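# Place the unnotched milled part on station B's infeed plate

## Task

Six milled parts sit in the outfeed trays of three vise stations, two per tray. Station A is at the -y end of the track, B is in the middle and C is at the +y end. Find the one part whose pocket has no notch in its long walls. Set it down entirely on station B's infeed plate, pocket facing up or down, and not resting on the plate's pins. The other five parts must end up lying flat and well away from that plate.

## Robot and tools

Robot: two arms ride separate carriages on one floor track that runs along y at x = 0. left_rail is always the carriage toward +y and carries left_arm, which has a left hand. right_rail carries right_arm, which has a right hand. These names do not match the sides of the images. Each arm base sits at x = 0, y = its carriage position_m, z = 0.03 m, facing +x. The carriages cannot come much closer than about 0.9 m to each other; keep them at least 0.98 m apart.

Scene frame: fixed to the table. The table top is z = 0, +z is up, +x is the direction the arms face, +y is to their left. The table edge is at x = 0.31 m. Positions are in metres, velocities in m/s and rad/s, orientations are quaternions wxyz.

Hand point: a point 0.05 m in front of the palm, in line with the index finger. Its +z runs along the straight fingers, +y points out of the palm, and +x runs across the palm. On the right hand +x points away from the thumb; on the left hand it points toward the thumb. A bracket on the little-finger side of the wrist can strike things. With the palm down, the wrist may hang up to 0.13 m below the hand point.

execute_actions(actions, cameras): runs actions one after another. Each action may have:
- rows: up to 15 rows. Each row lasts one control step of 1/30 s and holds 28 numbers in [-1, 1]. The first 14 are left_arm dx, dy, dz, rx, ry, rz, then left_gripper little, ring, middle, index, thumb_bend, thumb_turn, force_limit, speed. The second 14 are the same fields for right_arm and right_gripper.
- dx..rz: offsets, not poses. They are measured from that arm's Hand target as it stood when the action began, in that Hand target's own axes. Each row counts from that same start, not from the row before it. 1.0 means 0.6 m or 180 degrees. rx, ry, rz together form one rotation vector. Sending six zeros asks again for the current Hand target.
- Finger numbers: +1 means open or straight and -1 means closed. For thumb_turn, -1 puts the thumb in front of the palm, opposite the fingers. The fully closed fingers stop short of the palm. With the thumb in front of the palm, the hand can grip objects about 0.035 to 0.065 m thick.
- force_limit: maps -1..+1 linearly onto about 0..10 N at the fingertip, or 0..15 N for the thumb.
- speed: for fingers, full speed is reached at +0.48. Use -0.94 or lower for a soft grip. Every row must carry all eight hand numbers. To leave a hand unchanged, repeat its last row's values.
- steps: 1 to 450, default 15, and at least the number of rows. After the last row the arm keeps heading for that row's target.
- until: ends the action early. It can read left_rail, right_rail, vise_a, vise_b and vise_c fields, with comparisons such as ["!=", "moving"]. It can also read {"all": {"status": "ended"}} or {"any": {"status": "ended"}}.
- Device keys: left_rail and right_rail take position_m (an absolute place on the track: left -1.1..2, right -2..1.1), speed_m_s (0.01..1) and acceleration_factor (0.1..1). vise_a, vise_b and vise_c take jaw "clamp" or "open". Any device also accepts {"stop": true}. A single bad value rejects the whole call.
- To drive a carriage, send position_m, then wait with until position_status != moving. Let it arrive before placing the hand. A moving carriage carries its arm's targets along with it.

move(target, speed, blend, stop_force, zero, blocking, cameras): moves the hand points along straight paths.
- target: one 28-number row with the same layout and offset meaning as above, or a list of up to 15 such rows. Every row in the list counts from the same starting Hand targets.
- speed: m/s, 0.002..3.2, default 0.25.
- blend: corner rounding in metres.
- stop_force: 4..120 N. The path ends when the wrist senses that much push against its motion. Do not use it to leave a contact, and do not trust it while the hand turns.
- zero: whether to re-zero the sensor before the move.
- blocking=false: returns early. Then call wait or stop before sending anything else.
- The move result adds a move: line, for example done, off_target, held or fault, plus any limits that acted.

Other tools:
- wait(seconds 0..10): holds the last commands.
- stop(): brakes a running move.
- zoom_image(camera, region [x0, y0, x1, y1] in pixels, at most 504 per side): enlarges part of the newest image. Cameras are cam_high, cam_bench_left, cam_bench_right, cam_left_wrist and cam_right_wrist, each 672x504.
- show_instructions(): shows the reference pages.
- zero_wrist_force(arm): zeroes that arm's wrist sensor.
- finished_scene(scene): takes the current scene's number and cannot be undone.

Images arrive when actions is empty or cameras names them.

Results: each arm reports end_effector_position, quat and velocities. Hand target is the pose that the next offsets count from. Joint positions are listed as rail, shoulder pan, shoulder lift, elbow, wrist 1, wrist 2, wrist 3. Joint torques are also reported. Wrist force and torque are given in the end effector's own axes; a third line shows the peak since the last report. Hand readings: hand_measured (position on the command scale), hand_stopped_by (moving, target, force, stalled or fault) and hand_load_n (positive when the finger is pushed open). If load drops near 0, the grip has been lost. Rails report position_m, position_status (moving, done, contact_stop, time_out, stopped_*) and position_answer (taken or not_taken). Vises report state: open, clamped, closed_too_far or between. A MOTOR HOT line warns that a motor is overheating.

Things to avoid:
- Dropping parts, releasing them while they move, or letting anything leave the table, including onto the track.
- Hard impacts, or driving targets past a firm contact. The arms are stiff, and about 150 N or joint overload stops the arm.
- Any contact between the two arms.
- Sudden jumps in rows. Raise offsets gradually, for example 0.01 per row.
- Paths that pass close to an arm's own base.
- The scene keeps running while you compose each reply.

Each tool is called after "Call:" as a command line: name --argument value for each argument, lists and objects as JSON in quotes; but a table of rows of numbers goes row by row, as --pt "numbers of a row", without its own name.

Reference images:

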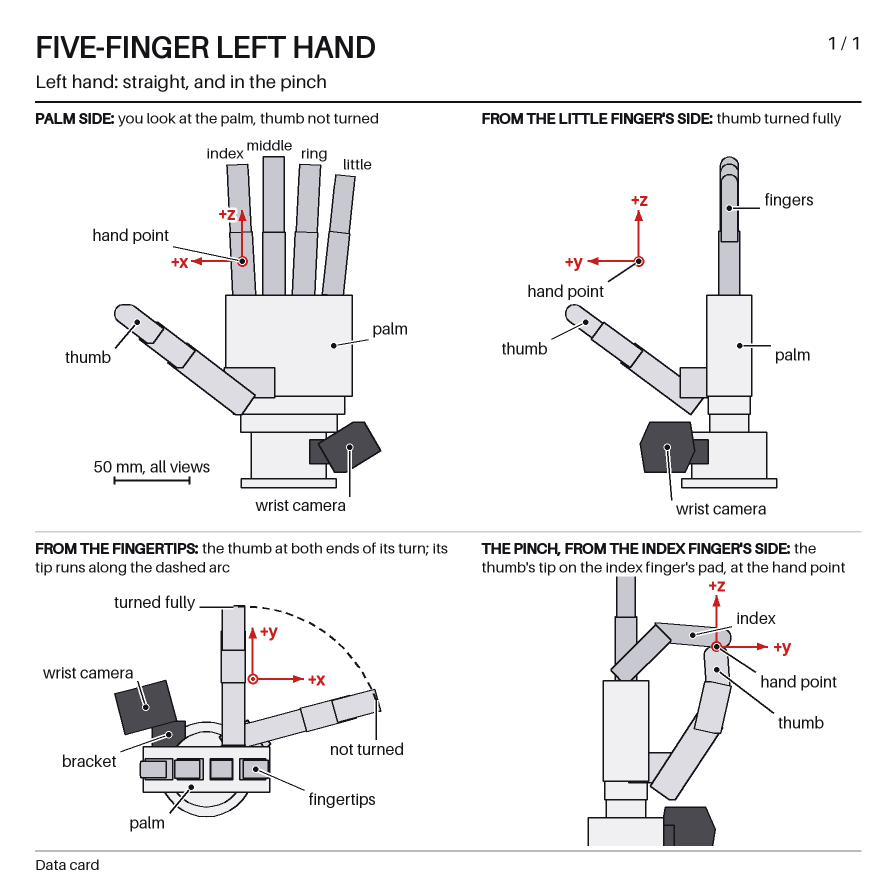

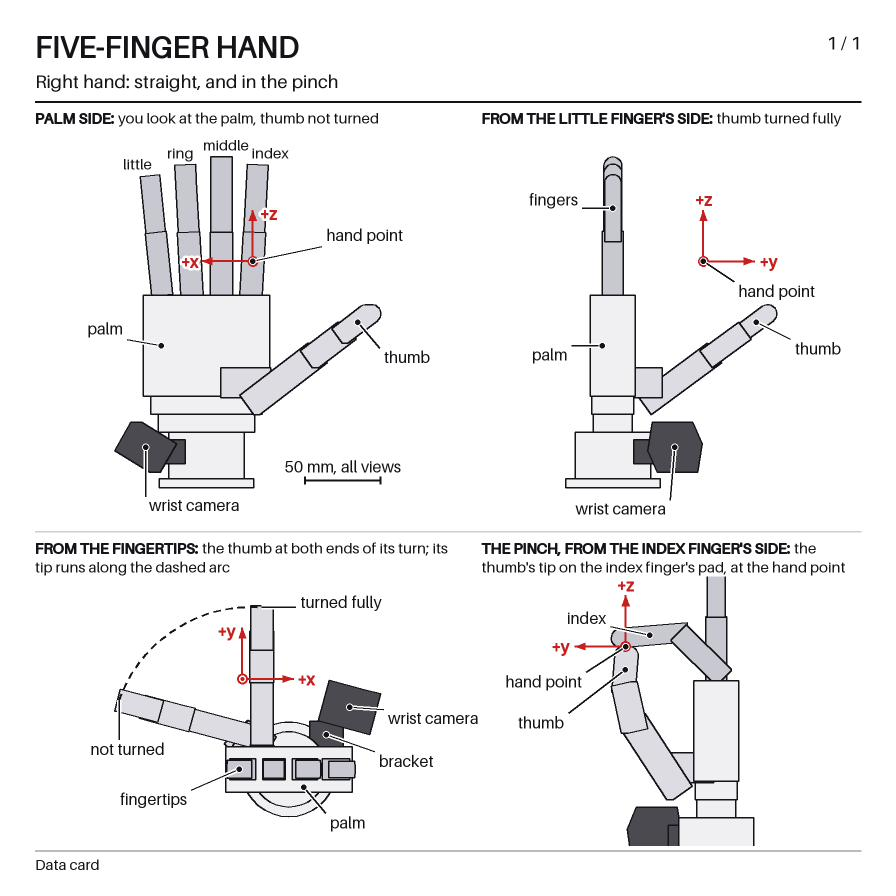

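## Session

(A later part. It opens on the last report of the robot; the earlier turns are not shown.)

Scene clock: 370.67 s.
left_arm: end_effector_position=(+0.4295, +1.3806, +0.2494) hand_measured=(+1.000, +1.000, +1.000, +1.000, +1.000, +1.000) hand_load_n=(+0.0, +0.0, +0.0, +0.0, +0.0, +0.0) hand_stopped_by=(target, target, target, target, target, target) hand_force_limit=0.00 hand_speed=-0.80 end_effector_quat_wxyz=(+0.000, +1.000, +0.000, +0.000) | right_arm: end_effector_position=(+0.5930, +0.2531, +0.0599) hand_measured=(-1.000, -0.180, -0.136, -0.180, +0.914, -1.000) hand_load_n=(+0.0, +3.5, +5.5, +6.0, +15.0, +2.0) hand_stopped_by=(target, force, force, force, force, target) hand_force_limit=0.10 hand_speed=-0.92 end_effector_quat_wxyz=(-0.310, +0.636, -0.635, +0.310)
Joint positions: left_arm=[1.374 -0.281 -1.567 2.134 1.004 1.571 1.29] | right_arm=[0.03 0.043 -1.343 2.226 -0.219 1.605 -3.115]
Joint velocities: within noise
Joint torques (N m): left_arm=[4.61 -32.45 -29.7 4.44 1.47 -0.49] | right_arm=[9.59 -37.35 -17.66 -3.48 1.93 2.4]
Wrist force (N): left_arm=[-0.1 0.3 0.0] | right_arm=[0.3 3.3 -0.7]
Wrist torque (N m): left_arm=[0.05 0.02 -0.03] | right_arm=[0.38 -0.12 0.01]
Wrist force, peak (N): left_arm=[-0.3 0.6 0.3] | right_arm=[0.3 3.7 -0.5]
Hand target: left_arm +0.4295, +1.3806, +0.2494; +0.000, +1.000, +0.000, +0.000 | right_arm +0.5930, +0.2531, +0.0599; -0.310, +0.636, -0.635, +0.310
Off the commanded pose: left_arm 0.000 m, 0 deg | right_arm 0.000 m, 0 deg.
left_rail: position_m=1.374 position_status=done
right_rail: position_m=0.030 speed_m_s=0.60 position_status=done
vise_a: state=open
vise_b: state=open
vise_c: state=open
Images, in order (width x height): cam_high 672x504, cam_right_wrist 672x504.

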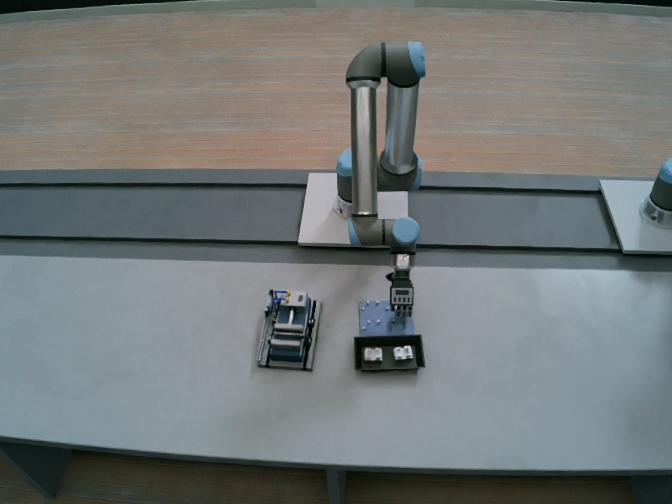

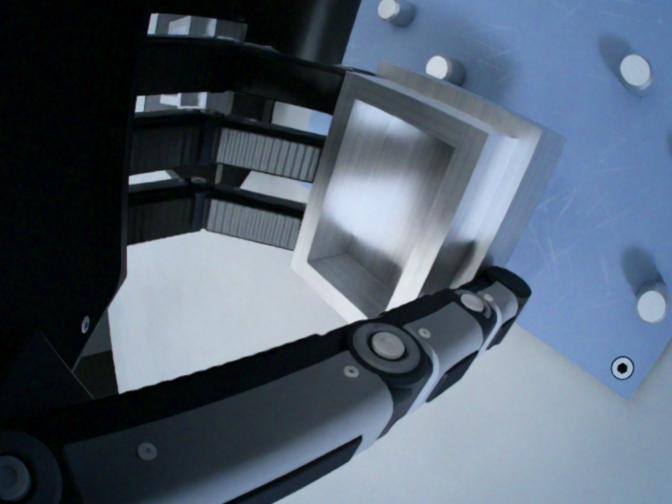

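Call:
move --target '[0,0,0,0,0,0,1,1,1,1,1,1,0,-0.8, 0,0.0123,-0.0158,0,0,0,-1,-0.5,-0.5,-0.5,0.3,-1,0.1,-0.92]' --speed 0.03 --cameras '["cam_high","cam_right_wrist"]'

Call:
zoom_image --camera "cam_right_wrist" --region '[300, 0, 672, 380]'

Call:
zoom_image --camera "cam_high" --region '[350, 280, 430, 340]'

Scene clock: 404.50 s.
left_arm: end_effector_position=(+0.4295, +1.3806, +0.2494) hand_measured=(+1.000, +1.000, +1.000, +1.000, +1.000, +1.000) hand_load_n=(+0.0, +0.0, +0.0, +0.0, +0.0, +0.0) hand_stopped_by=(target, target, target, target, target, target) hand_force_limit=0.00 hand_speed=-0.80 end_effector_quat_wxyz=(+0.000, +1.000, +0.000, +0.000) | right_arm: end_effector_position=(+0.5811, +0.2531, +0.0599) hand_measured=(-1.000, -0.180, -0.136, -0.180, +0.914, -1.000) hand_load_n=(+0.0, +3.5, +5.0, +6.0, +14.5, +2.0) hand_stopped_by=(target, force, force, force, force, target) hand_force_limit=0.10 hand_speed=-0.92 end_effector_quat_wxyz=(-0.310, +0.636, -0.635, +0.310)
Joint positions: left_arm=[1.374 -0.281 -1.567 2.134 1.004 1.571 1.29] | right_arm=[0.03 0.044 -1.359 2.247 -0.225 1.606 -3.114]
Joint torques (N m): left_arm=[4.17 -33.23 -29.96 4.39 1.3 -0.6] | right_arm=[11.86 -62.86 -16.63 -3.67 2.31 3.13]
Wrist force (N): left_arm=[-0.1 0.3 0.1] | right_arm=[0.3 3.4 -0.4]
Wrist torque (N m): left_arm=[0.05 0.02 -0.04] | right_arm=[0.37 -0.14 0.01]
Wrist force, peak (N): left_arm=[-0.2 0.7 0.1] | right_arm=[0.8 3.8 -0.9]
Hand target: left_arm +0.4295, +1.3806, +0.2494; +0.000, +1.000, +0.000, +0.000 | right_arm +0.5810, +0.2531, +0.0599; -0.310, +0.636, -0.635, +0.310
Off the commanded pose: left_arm 0.000 m, 0 deg | right_arm 0.000 m, 0 deg.
left_rail: position_m=1.374 position_status=done
right_rail: position_m=0.030 speed_m_s=0.60 position_status=done
vise_a: state=open
vise_b: state=open
vise_c: state=open
move: done
Images, in order (width x height): cam_high 672x504, cam_right_wrist 672x504.

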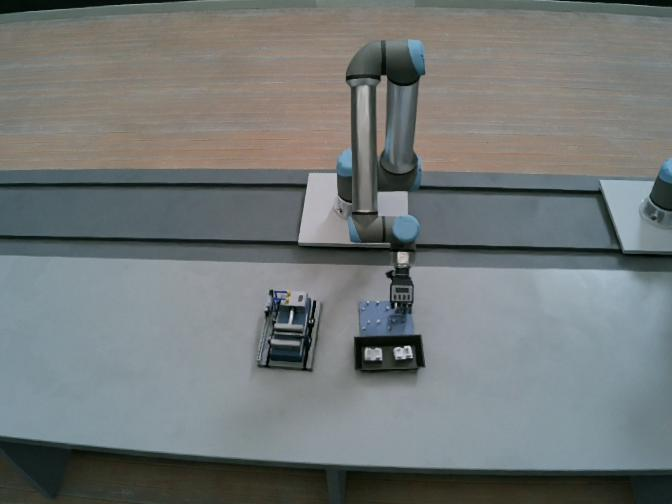

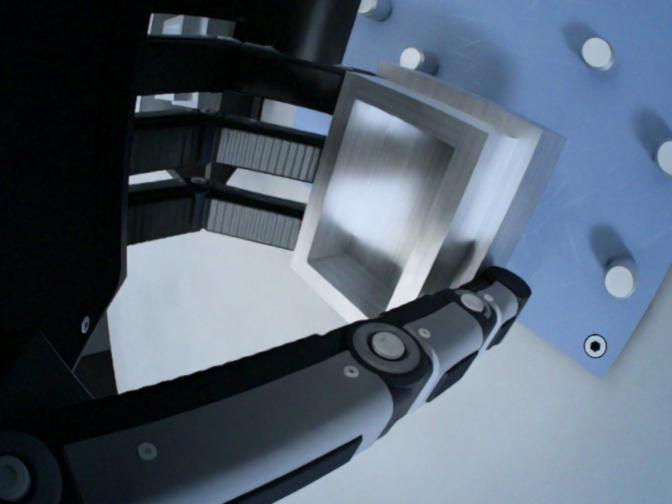

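Scaled by 1.326 from the camera's 672x504 image, which has a finer 960x720 frame.

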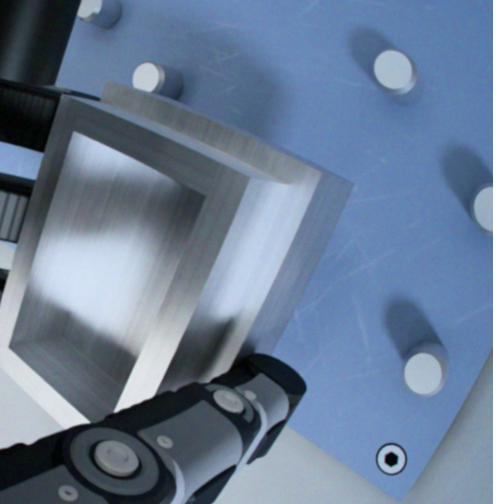

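Scaled by 6.300 from the camera's 672x504 image, which has a finer 960x720 frame.

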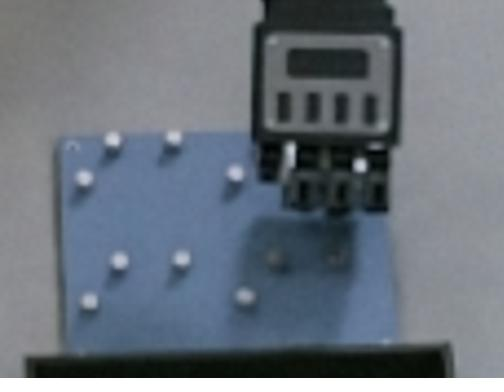

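Call:
move --target '[0,0,0,0,0,0,1,1,1,1,1,1,0,-0.8, 0.0067,0.0111,-0.0061,0,0,0,-1,-0.5,-0.5,-0.5,0.3,-1,0.1,-0.92]' --speed 0.03 --stop_force 8 --cameras '["cam_high","cam_right_wrist"]'

Call:
zoom_image --camera "cam_right_wrist" --region '[300, 0, 672, 380]'

Call:
zoom_image --camera "cam_high" --region '[350, 280, 430, 340]'

Scene clock: 412.53 s.
left_arm: end_effector_position=(+0.4295, +1.3806, +0.2494) hand_measured=(+1.000, +1.000, +1.000, +1.000, +1.000, +1.000) hand_load_n=(+0.0, +0.0, +0.0, +0.0, +0.0, +0.0) hand_stopped_by=(target, target, target, target, target, target) hand_force_limit=0.00 hand_speed=-0.80 end_effector_quat_wxyz=(+0.000, +1.000, +0.000, +0.000) | right_arm: end_effector_position=(+0.5740, +0.2491, +0.0569) hand_measured=(-1.000, -0.180, -0.136, -0.180, +0.914, -1.000) hand_load_n=(+0.0, +3.5, +5.5, +5.5, +14.5, +2.0) hand_stopped_by=(target, force, force, force, force, target) hand_force_limit=0.10 hand_speed=-0.92 end_effector_quat_wxyz=(-0.310, +0.636, -0.635, +0.310)
Joint positions: left_arm=[1.374 -0.281 -1.567 2.134 1.004 1.571 1.29] | right_arm=[0.03 0.035 -1.366 2.265 -0.236 1.598 -3.12]
Joint torques (N m): left_arm=[4.81 -32.4 -30.49 4.54 1.33 -0.55] | right_arm=[-13.48 -60.03 -16.89 -3.68 -2.25 -2.65]
Wrist force (N): left_arm=[0.1 0.3 0.1] | right_arm=[0.3 3.3 -0.4]
Wrist torque (N m): left_arm=[0.05 -0.01 -0.02] | right_arm=[0.35 -0.15 0.21]
Wrist force, peak (N): left_arm=[0.0 0.6 0.3] | right_arm=[0.4 3.7 -0.5]
Hand target: left_arm +0.4295, +1.3806, +0.2494; +0.000, +1.000, +0.000, +0.000 | right_arm +0.5740, +0.2491, +0.0569; -0.310, +0.636, -0.635, +0.310
Off the commanded pose: left_arm 0.000 m, 0 deg | right_arm 0.000 m, 0 deg.
left_rail: position_m=1.374 position_status=done
right_rail: position_m=0.030 speed_m_s=0.60 position_status=done
vise_a: state=open
vise_b: state=open
vise_c: state=open
move: done
Images, in order (width x height): cam_high 672x504, cam_right_wrist 672x504.

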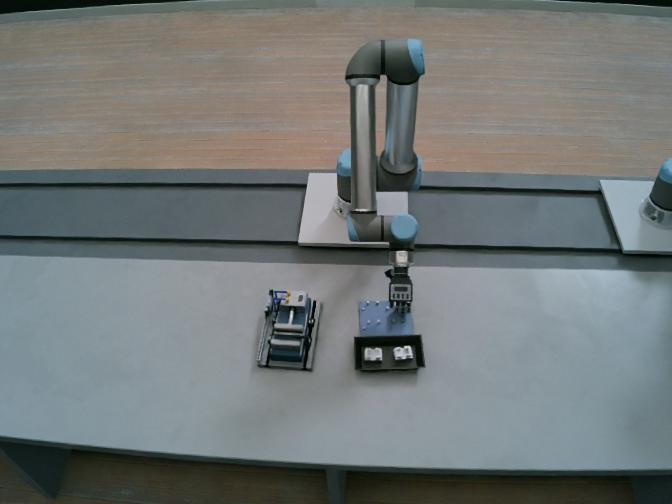

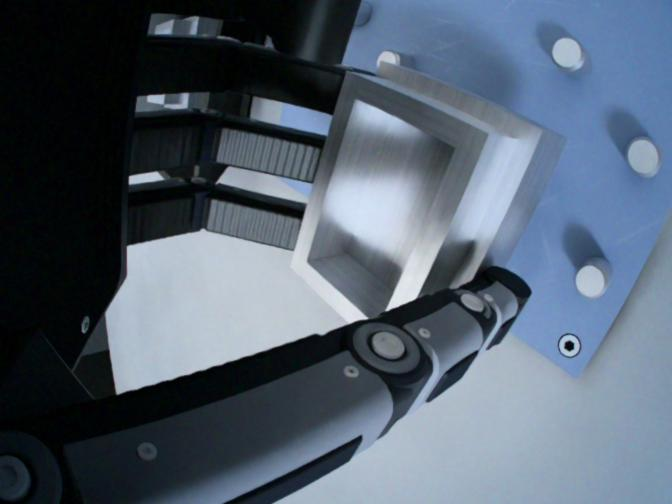

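Scaled by 1.326 from the camera's 672x504 image, which has a finer 960x720 frame.

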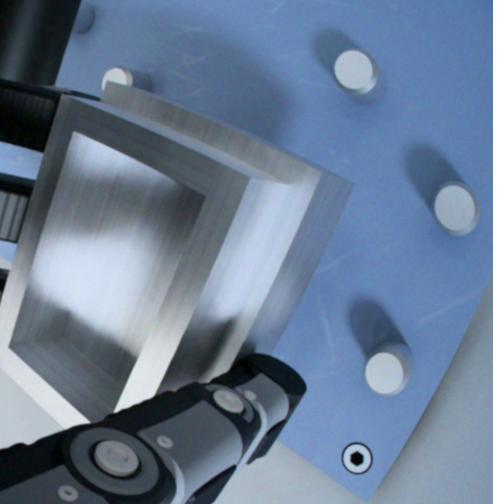

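Scaled by 6.300 from the camera's 672x504 image, which has a finer 960x720 frame.

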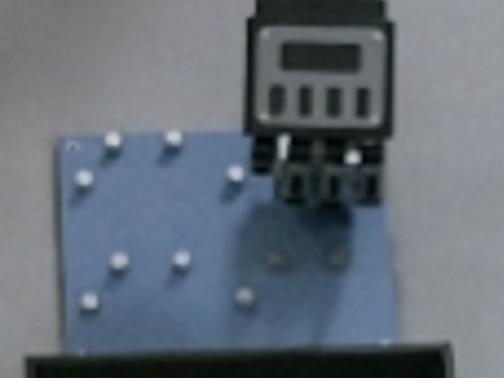

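Call:
move --pt "0 0 0 0 0 0 1 1 1 1 1 1 0 -0.8 0 0.0103 -0.0131 0 0 0 -1 -0.5 -0.5 -0.5 0.3 -1 0.1 -0.92" --pt "0 0 0 0 0 0 1 1 1 1 1 1 0 -0.8 0 0.0168 -0.008 0 0 0 -1 -0.5 -0.5 -0.5 0.3 -1 0.1 -0.92" --speed 0.02 --stop_force 8 --cameras '["cam_high","cam_right_wrist"]'

Call:
zoom_image --camera "cam_right_wrist" --region '[300, 0, 672, 380]'

Call:
zoom_image --camera "cam_high" --region '[350, 280, 430, 340]'

Scene clock: 429.60 s.
left_arm: end_effector_position=(+0.4295, +1.3806, +0.2494) hand_measured=(+1.000, +1.000, +1.000, +1.000, +1.000, +1.000) hand_load_n=(+0.0, +0.0, +0.0, +0.0, +0.0, +0.0) hand_stopped_by=(target, target, target, target, target, target) hand_force_limit=0.00 hand_speed=-0.80 end_effector_quat_wxyz=(+0.000, +1.000, +0.000, +0.000) | right_arm: end_effector_position=(+0.5640, +0.2491, +0.0519) hand_measured=(-1.000, -0.180, -0.136, -0.180, +0.914, -1.000) hand_load_n=(+0.0, +3.5, +5.0, +5.5, +15.0, +2.0) hand_stopped_by=(target, force, force, force, force, target) hand_force_limit=0.10 hand_speed=-0.92 end_effector_quat_wxyz=(-0.310, +0.636, -0.635, +0.310)
Joint positions: left_arm=[1.374 -0.281 -1.567 2.134 1.004 1.571 1.29] | right_arm=[0.03 0.036 -1.37 2.285 -0.251 1.599 -3.12]
Joint torques (N m): left_arm=[4.66 -33.74 -30.65 4.5 1.47 -0.62] | right_arm=[11.54 -32.88 -16.22 -3.29 2.16 3.08]
Wrist force (N): left_arm=[-0.1 0.2 -0.1] | right_arm=[0.4 3.0 -0.5]
Wrist torque (N m): left_arm=[0.04 0.01 -0.03] | right_arm=[0.30 -0.15 0.16]
Wrist force, peak (N): left_arm=[-0.1 0.8 0.1] | right_arm=[0.5 3.5 -1.0]
Hand target: left_arm +0.4295, +1.3806, +0.2494; +0.000, +1.000, +0.000, +0.000 | right_arm +0.5640, +0.2491, +0.0519; -0.310, +0.636, -0.635, +0.310
Off the commanded pose: left_arm 0.000 m, 0 deg | right_arm 0.000 m, 0 deg.
left_rail: position_m=1.374 position_status=done
right_rail: position_m=0.030 speed_m_s=0.60 position_status=done
vise_a: state=open
vise_b: state=open
vise_c: state=open
move: done
Images, in order (width x height): cam_high 672x504, cam_right_wrist 672x504.

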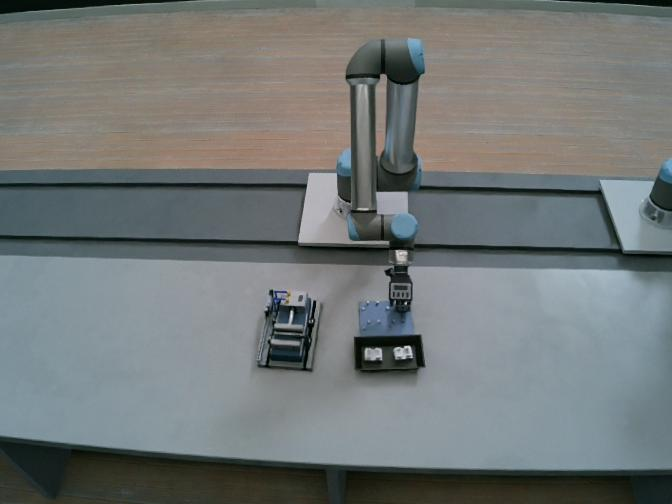

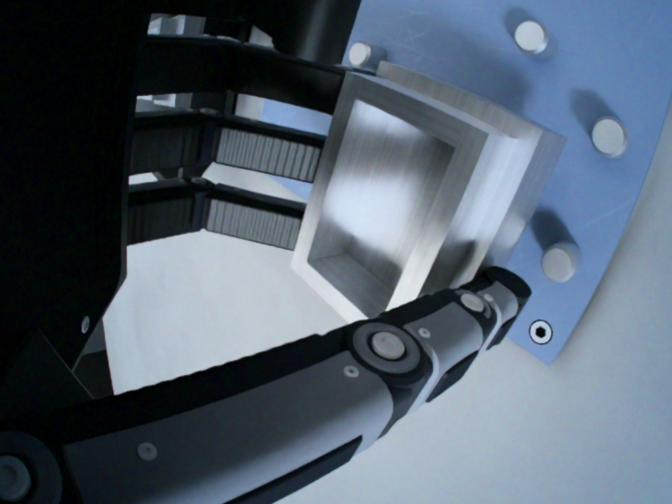

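Scaled by 1.326 from the camera's 672x504 image, which has a finer 960x720 frame.

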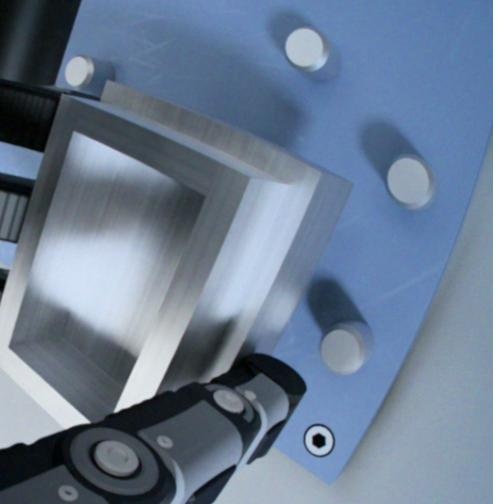

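Scaled by 6.300 from the camera's 672x504 image, which has a finer 960x720 frame.

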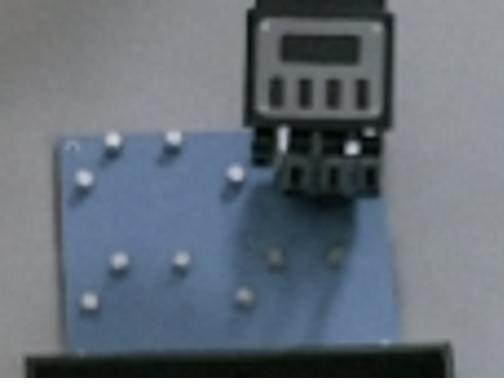

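Call:
move --pt "0 0 0 0 0 0 1 1 1 1 1 1 0 -0.8 0.0133 0 0 0 0 0 -1 -0.5 -0.5 -0.5 0.3 -1 0.1 -0.92" --pt "0 0 0 0 0 0 1 1 1 1 1 1 0 -0.8 0.0133 0.0053 0.0041 0 0 0 -1 -0.5 -0.5 -0.5 0.3 -1 0.1 -0.92" --speed 0.015 --stop_force 8 --cameras '["cam_high","cam_right_wrist"]'

Call:
zoom_image --camera "cam_high" --region '[350, 280, 430, 340]'

Scene clock: 469.13 s.
left_arm: end_effector_position=(+0.4295, +1.3806, +0.2494) hand_measured=(+1.000, +1.000, +1.000, +1.000, +1.000, +1.000) hand_load_n=(+0.0, +0.0, +0.0, +0.0, +0.0, +0.0) hand_stopped_by=(target, target, target, target, target, target) hand_force_limit=0.00 hand_speed=-0.80 end_effector_quat_wxyz=(+0.000, +1.000, +0.000, +0.000) | right_arm: end_effector_position=(+0.5640, +0.2411, +0.0479) hand_measured=(-1.000, -0.180, -0.136, -0.180, +0.914, -1.000) hand_load_n=(+0.0, +4.0, +5.5, +6.0, +15.0, +2.0) hand_stopped_by=(target, force, force, force, force, target) hand_force_limit=0.10 hand_speed=-0.92 end_effector_quat_wxyz=(-0.310, +0.636, -0.635, +0.310)
Joint positions: left_arm=[1.374 -0.281 -1.567 2.134 1.004 1.571 1.29] | right_arm=[0.03 0.016 -1.368 2.294 -0.263 1.583 -3.132]
Joint torques (N m): left_arm=[4.74 -33.31 -30.03 4.42 1.26 -0.73] | right_arm=[-13.9 -32.75 -15.93 -3.42 -2.07 -2.73]
Wrist force (N): left_arm=[0.0 0.4 0.1] | right_arm=[0.4 3.5 -0.6]
Wrist torque (N m): left_arm=[0.06 0.01 -0.03] | right_arm=[0.38 -0.14 0.23]
Wrist force, peak (N): left_arm=[0.0 0.8 0.0] | right_arm=[0.7 3.6 -0.5]
Hand target: left_arm +0.4295, +1.3806, +0.2494; +0.000, +1.000, +0.000, +0.000 | right_arm +0.5640, +0.2411, +0.0479; -0.310, +0.636, -0.635, +0.310
Off the commanded pose: left_arm 0.000 m, 0 deg | right_arm 0.000 m, 0 deg.
left_rail: position_m=1.374 position_status=done
right_rail: position_m=0.030 speed_m_s=0.60 position_status=done
vise_a: state=open
vise_b: state=open
vise_c: state=open
move: done
Images, in order (width x height): cam_high 672x504, cam_right_wrist 672x504.

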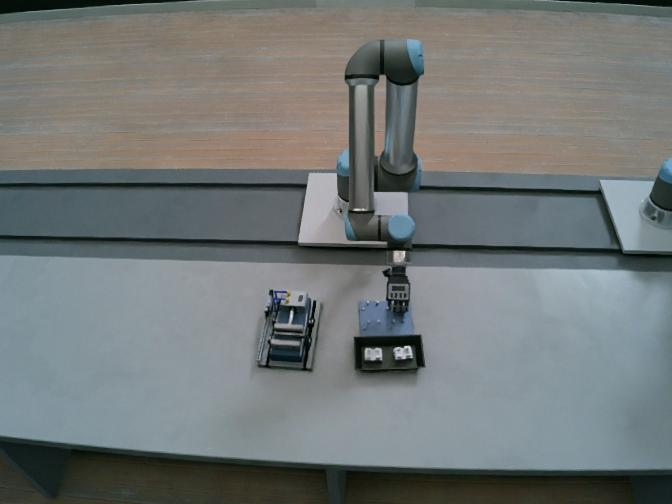

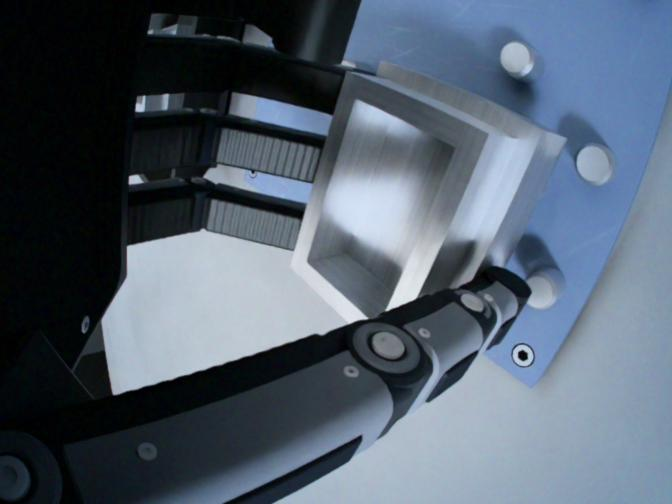

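Scaled by 6.300 from the camera's 672x504 image, which has a finer 960x720 frame.

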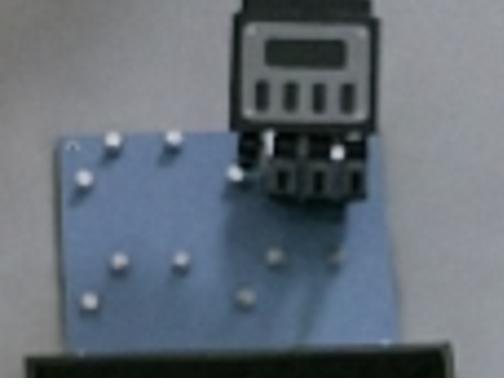

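Call:
move --pt "0 0 0 0 0 0 1 1 1 1 1 1 0 -0.8 0 -0.0031 0.0039 0 0 0 -1 -0.5 -0.5 -0.5 0.3 -1 0.1 -0.92" --pt "0 0 0 0 0 0 1 1 1 1 1 1 0 -0.8 0 0.0179 0.0204 0 0 0 -1 -0.5 -0.5 -0.5 0.3 -1 0.1 -0.92" --speed 0.01 --stop_force 7 --cameras '["cam_high","cam_right_wrist"]'

Call:
zoom_image --camera "cam_right_wrist" --region '[300, 0, 672, 400]'

Call:
zoom_image --camera "cam_high" --region '[350, 280, 430, 340]'

Scene clock: 482.83 s.
left_arm: end_effector_position=(+0.4295, +1.3806, +0.2494) hand_measured=(+1.000, +1.000, +1.000, +1.000, +1.000, +1.000) hand_load_n=(-0.5, +0.0, +0.0, +0.0, -0.5, +0.0) hand_stopped_by=(target, target, target, target, target, target) hand_force_limit=0.00 hand_speed=-0.80 end_effector_quat_wxyz=(+0.000, +1.000, +0.000, +0.000) | right_arm: end_effector_position=(+0.5671, +0.2411, +0.0345) hand_measured=(-1.000, -0.180, -0.136, -0.180, +0.914, -1.000) hand_load_n=(+0.0, +4.0, +6.0, +6.5, +14.0, +1.5) hand_stopped_by=(target, force, force, force, force, target) hand_force_limit=0.10 hand_speed=-0.92 end_effector_quat_wxyz=(-0.310, +0.636, -0.635, +0.310)
Joint positions: left_arm=[1.374 -0.281 -1.567 2.134 1.004 1.571 1.29] | right_arm=[0.03 0.016 -1.341 2.295 -0.292 1.583 -3.132]
Joint torques (N m): left_arm=[5.34 -32.68 -30.48 4.2 1.28 -0.71] | right_arm=[-8.97 -58.93 -29.63 5.27 -0.86 -2.6]
Wrist force (N): left_arm=[0.1 0.1 -0.1] | right_arm=[0.5 0.1 -0.5]
Wrist torque (N m): left_arm=[0.03 -0.01 -0.01] | right_arm=[0.27 -0.15 0.19]
Wrist force, peak (N): left_arm=[0.2 0.7 0.3] | right_arm=[0.5 -8.6 -9.5]
Hand target: left_arm +0.4295, +1.3806, +0.2494; +0.000, +1.000, +0.000, +0.000 | right_arm +0.5671, +0.2411, +0.0345; -0.310, +0.635, -0.635, +0.310 (not the last commanded pose)
Off the commanded pose: left_arm 0.000 m, 0 deg | right_arm 0.003 m, 0 deg.
left_rail: position_m=1.374 position_status=done
right_rail: position_m=0.030 speed_m_s=0.60 position_status=done
vise_a: state=open
vise_b: state=open
vise_c: state=open
move: contact (right_arm); path passed 1 of 2 targets
Images, in order (width x height): cam_high 672x504, cam_right_wrist 672x504.

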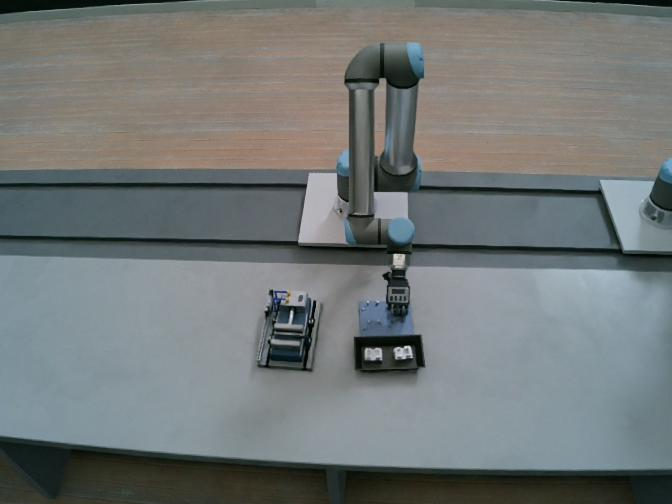

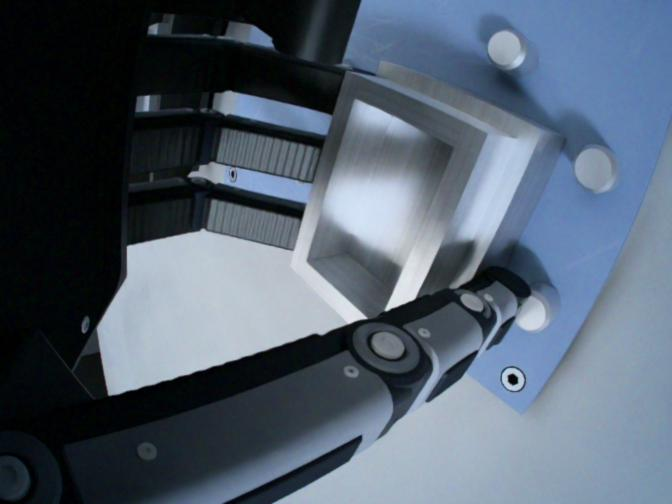

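Scaled by 1.260 from the camera's 672x504 image, which has a finer 960x720 frame.

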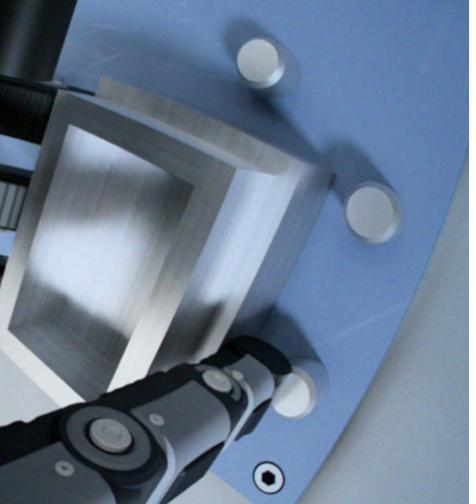

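Scaled by 6.300 from the camera's 672x504 image, which has a finer 960x720 frame.

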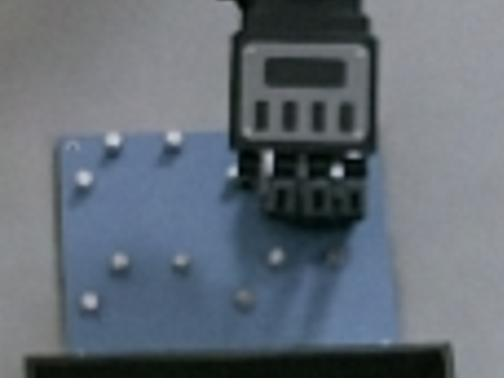

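Call:
execute_actions --actions '[{"rows":[[0,0,0,0,0,0,1,1,1,1,1,1,0,-0.8, 0,0,0,0,0,0,-1,0.1,0.1,0.1,0.3,-1,0.1,-0.7]],"steps":75}]' --cameras '["cam_high","cam_right_wrist"]'

Call:
zoom_image --camera "cam_right_wrist" --region '[300, 0, 672, 400]'

Scene clock: 491.63 s.
left_arm: end_effector_position=(+0.4295, +1.3806, +0.2494) hand_measured=(+1.000, +1.000, +1.000, +1.000, +1.000, +1.000) hand_load_n=(+0.0, +0.0, +0.0, +0.0, +0.0, +0.0) hand_stopped_by=(target, target, target, target, target, target) hand_force_limit=0.00 hand_speed=-0.80 end_effector_quat_wxyz=(+0.000, +1.000, +0.000, +0.000) | right_arm: end_effector_position=(+0.5671, +0.2411, +0.0345) hand_measured=(-1.000, +0.100, +0.100, +0.100, +0.910, -1.000) hand_load_n=(+0.0, +0.0, +0.0, -1.5, +0.0, +0.0) hand_stopped_by=(target, target, target, target, force, target) hand_force_limit=0.10 hand_speed=-0.70 end_effector_quat_wxyz=(-0.310, +0.635, -0.635, +0.310)
Joint positions: left_arm=[1.374 -0.281 -1.567 2.134 1.004 1.571 1.29] | right_arm=[0.03 0.016 -1.341 2.295 -0.292 1.583 -3.132]
Joint torques (N m): left_arm=[3.88 -33.01 -30.05 4.57 1.26 -0.79] | right_arm=[2.99 -58.99 -28.92 -1.24 0.41 -2.7]
Wrist force (N): left_arm=[-0.1 0.3 0.0] | right_arm=[-1.1 1.9 -3.2]
Wrist torque (N m): left_arm=[0.05 0.03 -0.04] | right_arm=[0.31 -0.20 0.21]
Wrist force, peak (N): left_arm=[0.1 0.5 -0.2] | right_arm=[-1.4 2.2 -3.5]
Hand target: left_arm +0.4295, +1.3806, +0.2494; +0.000, +1.000, +0.000, +0.000 | right_arm +0.5671, +0.2411, +0.0345; -0.310, +0.635, -0.635, +0.310
Off the commanded pose: left_arm 0.000 m, 0 deg | right_arm 0.000 m, 0 deg.
left_rail: position_m=1.374 position_status=done
right_rail: position_m=0.030 speed_m_s=0.60 position_status=done
vise_a: state=open
vise_b: state=open
vise_c: state=open
Images, in order (width x height): cam_high 672x504, cam_right_wrist 672x504.

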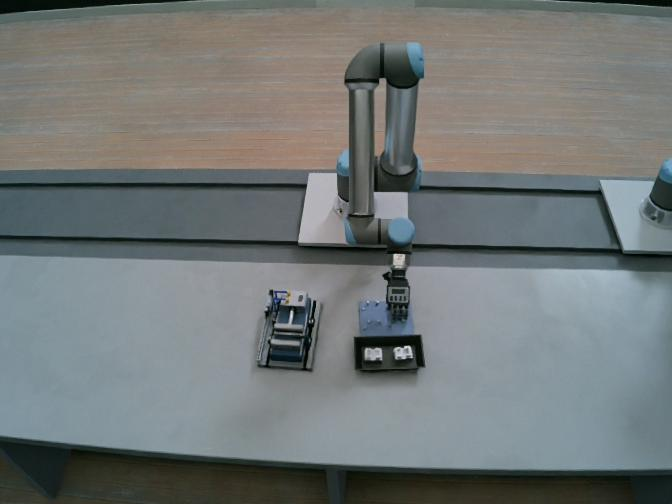

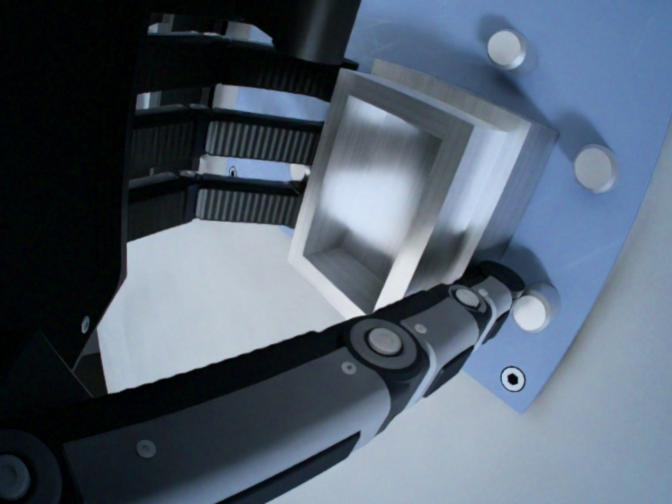

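Scaled by 1.260 from the camera's 672x504 image, which has a finer 960x720 frame.

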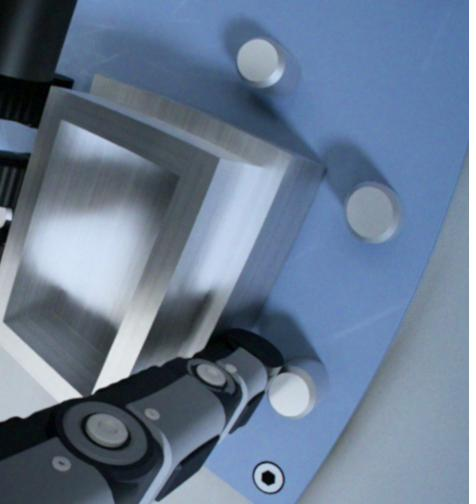

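Call:
move --pt "0 0 0 0 0 0 1 1 1 1 1 1 0 -0.8 0 -0.0328 -0.0257 0 0 0 -1 0.1 0.1 0.1 0.3 -1 0.1 -0.7" --pt "0 0 0 0 0 0 1 1 1 1 1 1 0 -0.8 0 -0.11 -0.25 0 0 0 -1 0.1 0.1 0.1 0.3 -1 0.1 -0.7" --pt "0 0 0 0 0 0 1 1 1 1 1 1 0 -0.8 0 -0.2 -0.42 0 0 0 -1 0.1 0.1 0.1 0.3 -1 0.1 -0.7" --speed '[0.02,0.12,0.2]' --cameras '["cam_high","cam_right_wrist"]'

Call:
zoom_image --camera "cam_high" --region '[350, 285, 430, 345]'

Scene clock: 500.97 s.
left_arm: end_effector_position=(+0.4295, +1.3806, +0.2494) hand_measured=(+1.000, +1.000, +1.000, +1.000, +1.000, +1.000) hand_load_n=(-0.5, +0.0, -0.5, +0.0, +0.0, +0.0) hand_stopped_by=(target, target, target, target, target, target) hand_force_limit=0.00 hand_speed=-0.80 end_effector_quat_wxyz=(+0.000, +1.000, +0.000, +0.000) | right_arm: end_effector_position=(+0.4423, +0.2411, +0.2841) hand_measured=(-1.000, +0.100, +0.100, +0.100, +0.910, -1.000) hand_load_n=(+0.0, +0.0, +0.0, +0.0, +0.0, +0.0) hand_stopped_by=(target, target, target, target, force, target) hand_force_limit=0.10 hand_speed=-0.70 end_effector_quat_wxyz=(-0.310, +0.636, -0.635, +0.310)
Joint positions: left_arm=[1.374 -0.281 -1.567 2.134 1.004 1.571 1.29] | right_arm=[0.03 0.023 -1.882 2.246 0.299 1.589 -3.128]
Joint torques (N m): left_arm=[4.67 -33.3 -29.83 4.49 1.23 -0.63] | right_arm=[-14.13 -30.57 -45.96 5.19 -1.95 -2.73]
Wrist force (N): left_arm=[-0.1 0.4 0.5] | right_arm=[0.5 1.9 -1.9]
Wrist torque (N m): left_arm=[0.03 0.03 -0.03] | right_arm=[0.31 -0.13 0.19]
Wrist force, peak (N): left_arm=[-0.2 0.7 0.2] | right_arm=[-1.5 2.1 -3.6]
Hand target: left_arm +0.4295, +1.3806, +0.2494; +0.000, +1.000, +0.000, +0.000 | right_arm +0.4423, +0.2411, +0.2842; -0.310, +0.635, -0.635, +0.310
Off the commanded pose: left_arm 0.000 m, 0 deg | right_arm 0.000 m, 0 deg.
left_rail: position_m=1.374 position_status=done
right_rail: position_m=0.030 speed_m_s=0.60 position_status=done
vise_a: state=open
vise_b: state=open
vise_c: state=open
move: done
Images, in order (width x height): cam_high 672x504, cam_right_wrist 672x504.

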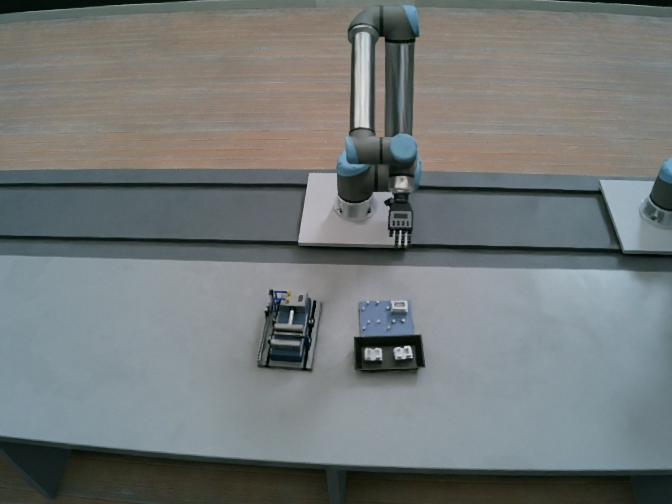

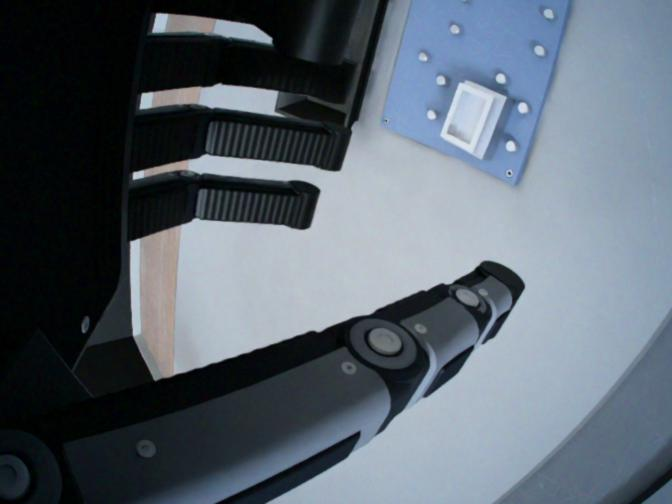

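Scaled by 6.300 from the camera's 672x504 image, which has a finer 960x720 frame.

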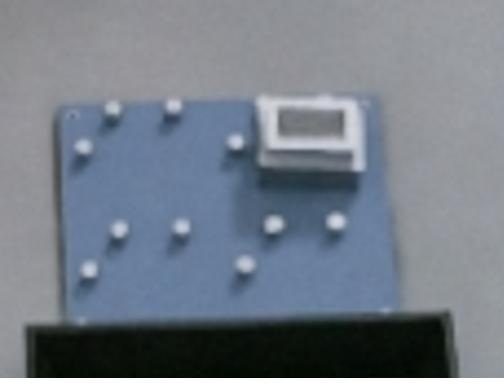

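Call:
zoom_image --camera "cam_right_wrist" --region '[400, 50, 560, 190]'

Call:
zoom_image --camera "cam_high" --region '[378, 292, 418, 322]'

Scaled by 3.150 from the camera's 672x504 image, which has a finer 960x720 frame.

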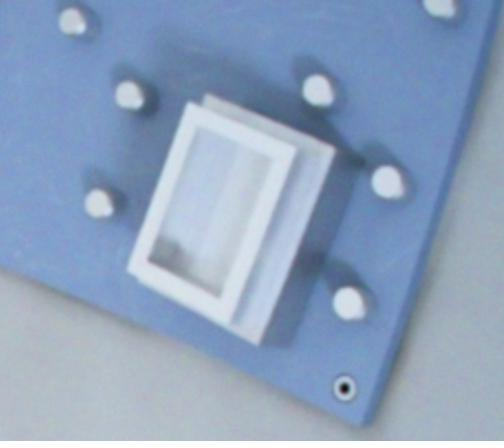

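Scaled by 12.600 from the camera's 672x504 image, which has a finer 960x720 frame.

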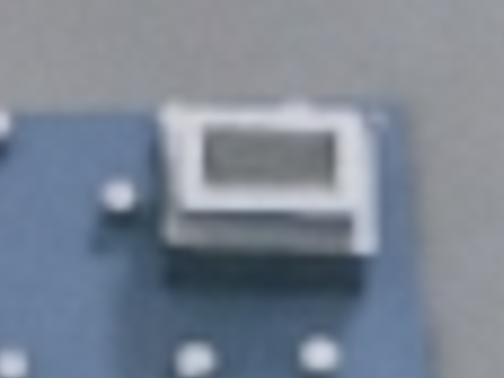

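Call:
execute_actions --actions '[]' --cameras '["cam_bench_right"]'

Call:
zoom_image --camera "cam_bench_right" --region '[325, 330, 425, 400]'

Scene clock: 510.43 s.
left_arm: end_effector_position=(+0.4295, +1.3806, +0.2494) hand_measured=(+1.000, +1.000, +1.000, +1.000, +1.000, +1.000) hand_load_n=(+0.0, +0.0, +0.0, +0.0, +0.0, +0.0) hand_stopped_by=(target, target, target, target, target, target) hand_force_limit=0.00 hand_speed=-0.80 end_effector_quat_wxyz=(+0.000, +1.000, +0.000, +0.000) | right_arm: end_effector_position=(+0.4423, +0.2411, +0.2842) hand_measured=(-1.000, +0.100, +0.100, +0.100, +0.910, -1.000) hand_load_n=(+0.0, +0.0, +0.0, +0.0, +0.0, +0.0) hand_stopped_by=(target, target, target, target, force, target) hand_force_limit=0.10 hand_speed=-0.70 end_effector_quat_wxyz=(-0.310, +0.635, -0.635, +0.310)
Joint positions: left_arm=[1.374 -0.281 -1.567 2.134 1.004 1.571 1.29] | right_arm=[0.03 0.023 -1.882 2.246 0.299 1.589 -3.128]
Joint velocities: within noise
Joint torques (N m): left_arm=[4.62 -32.93 -29.97 4.35 1.26 -0.59] | right_arm=[-13.96 -28.49 -45.32 5.09 -1.99 -2.66]
Wrist force (N): left_arm=[-0.1 0.2 0.2] | right_arm=[0.5 2.3 -2.0]
Wrist torque (N m): left_arm=[0.03 0.02 -0.03] | right_arm=[0.38 -0.12 0.20]
Wrist force, peak (N): left_arm=[-0.2 0.6 0.0] | right_arm=[0.6 2.0 -2.5]
Hand target: left_arm +0.4295, +1.3806, +0.2494; +0.000, +1.000, +0.000, +0.000 | right_arm +0.4423, +0.2411, +0.2842; -0.310, +0.635, -0.635, +0.310
Off the commanded pose: left_arm 0.000 m, 0 deg | right_arm 0.000 m, 0 deg.
left_rail: position_m=1.374 position_status=done
right_rail: position_m=0.030 speed_m_s=0.60 position_status=done
vise_a: state=open
vise_b: state=open
vise_c: state=open
Images, in order (width x height): cam_bench_right 672x504.

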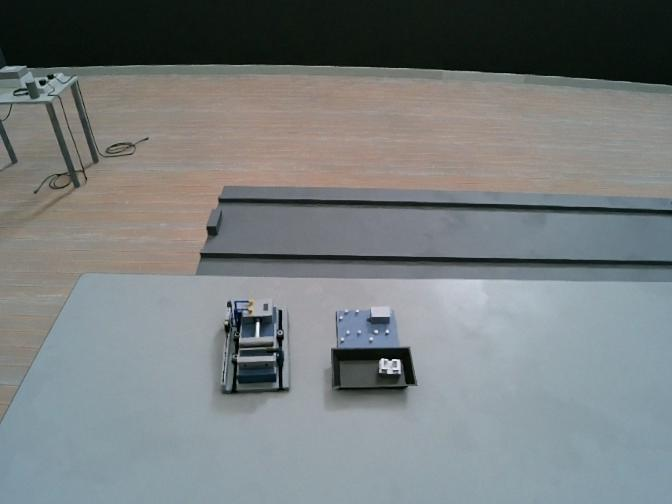

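Scaled by 5.040 from the camera's 672x504 image, which has a finer 960x720 frame.

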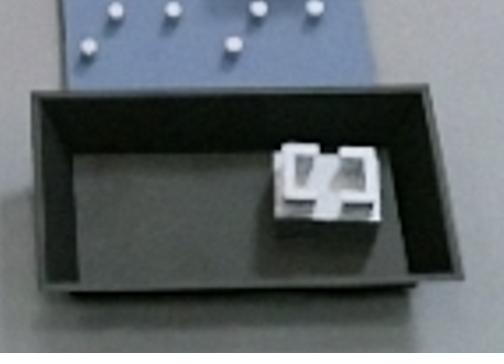

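Call:
finished_scene --scene 1

The scene is finished: the task was done.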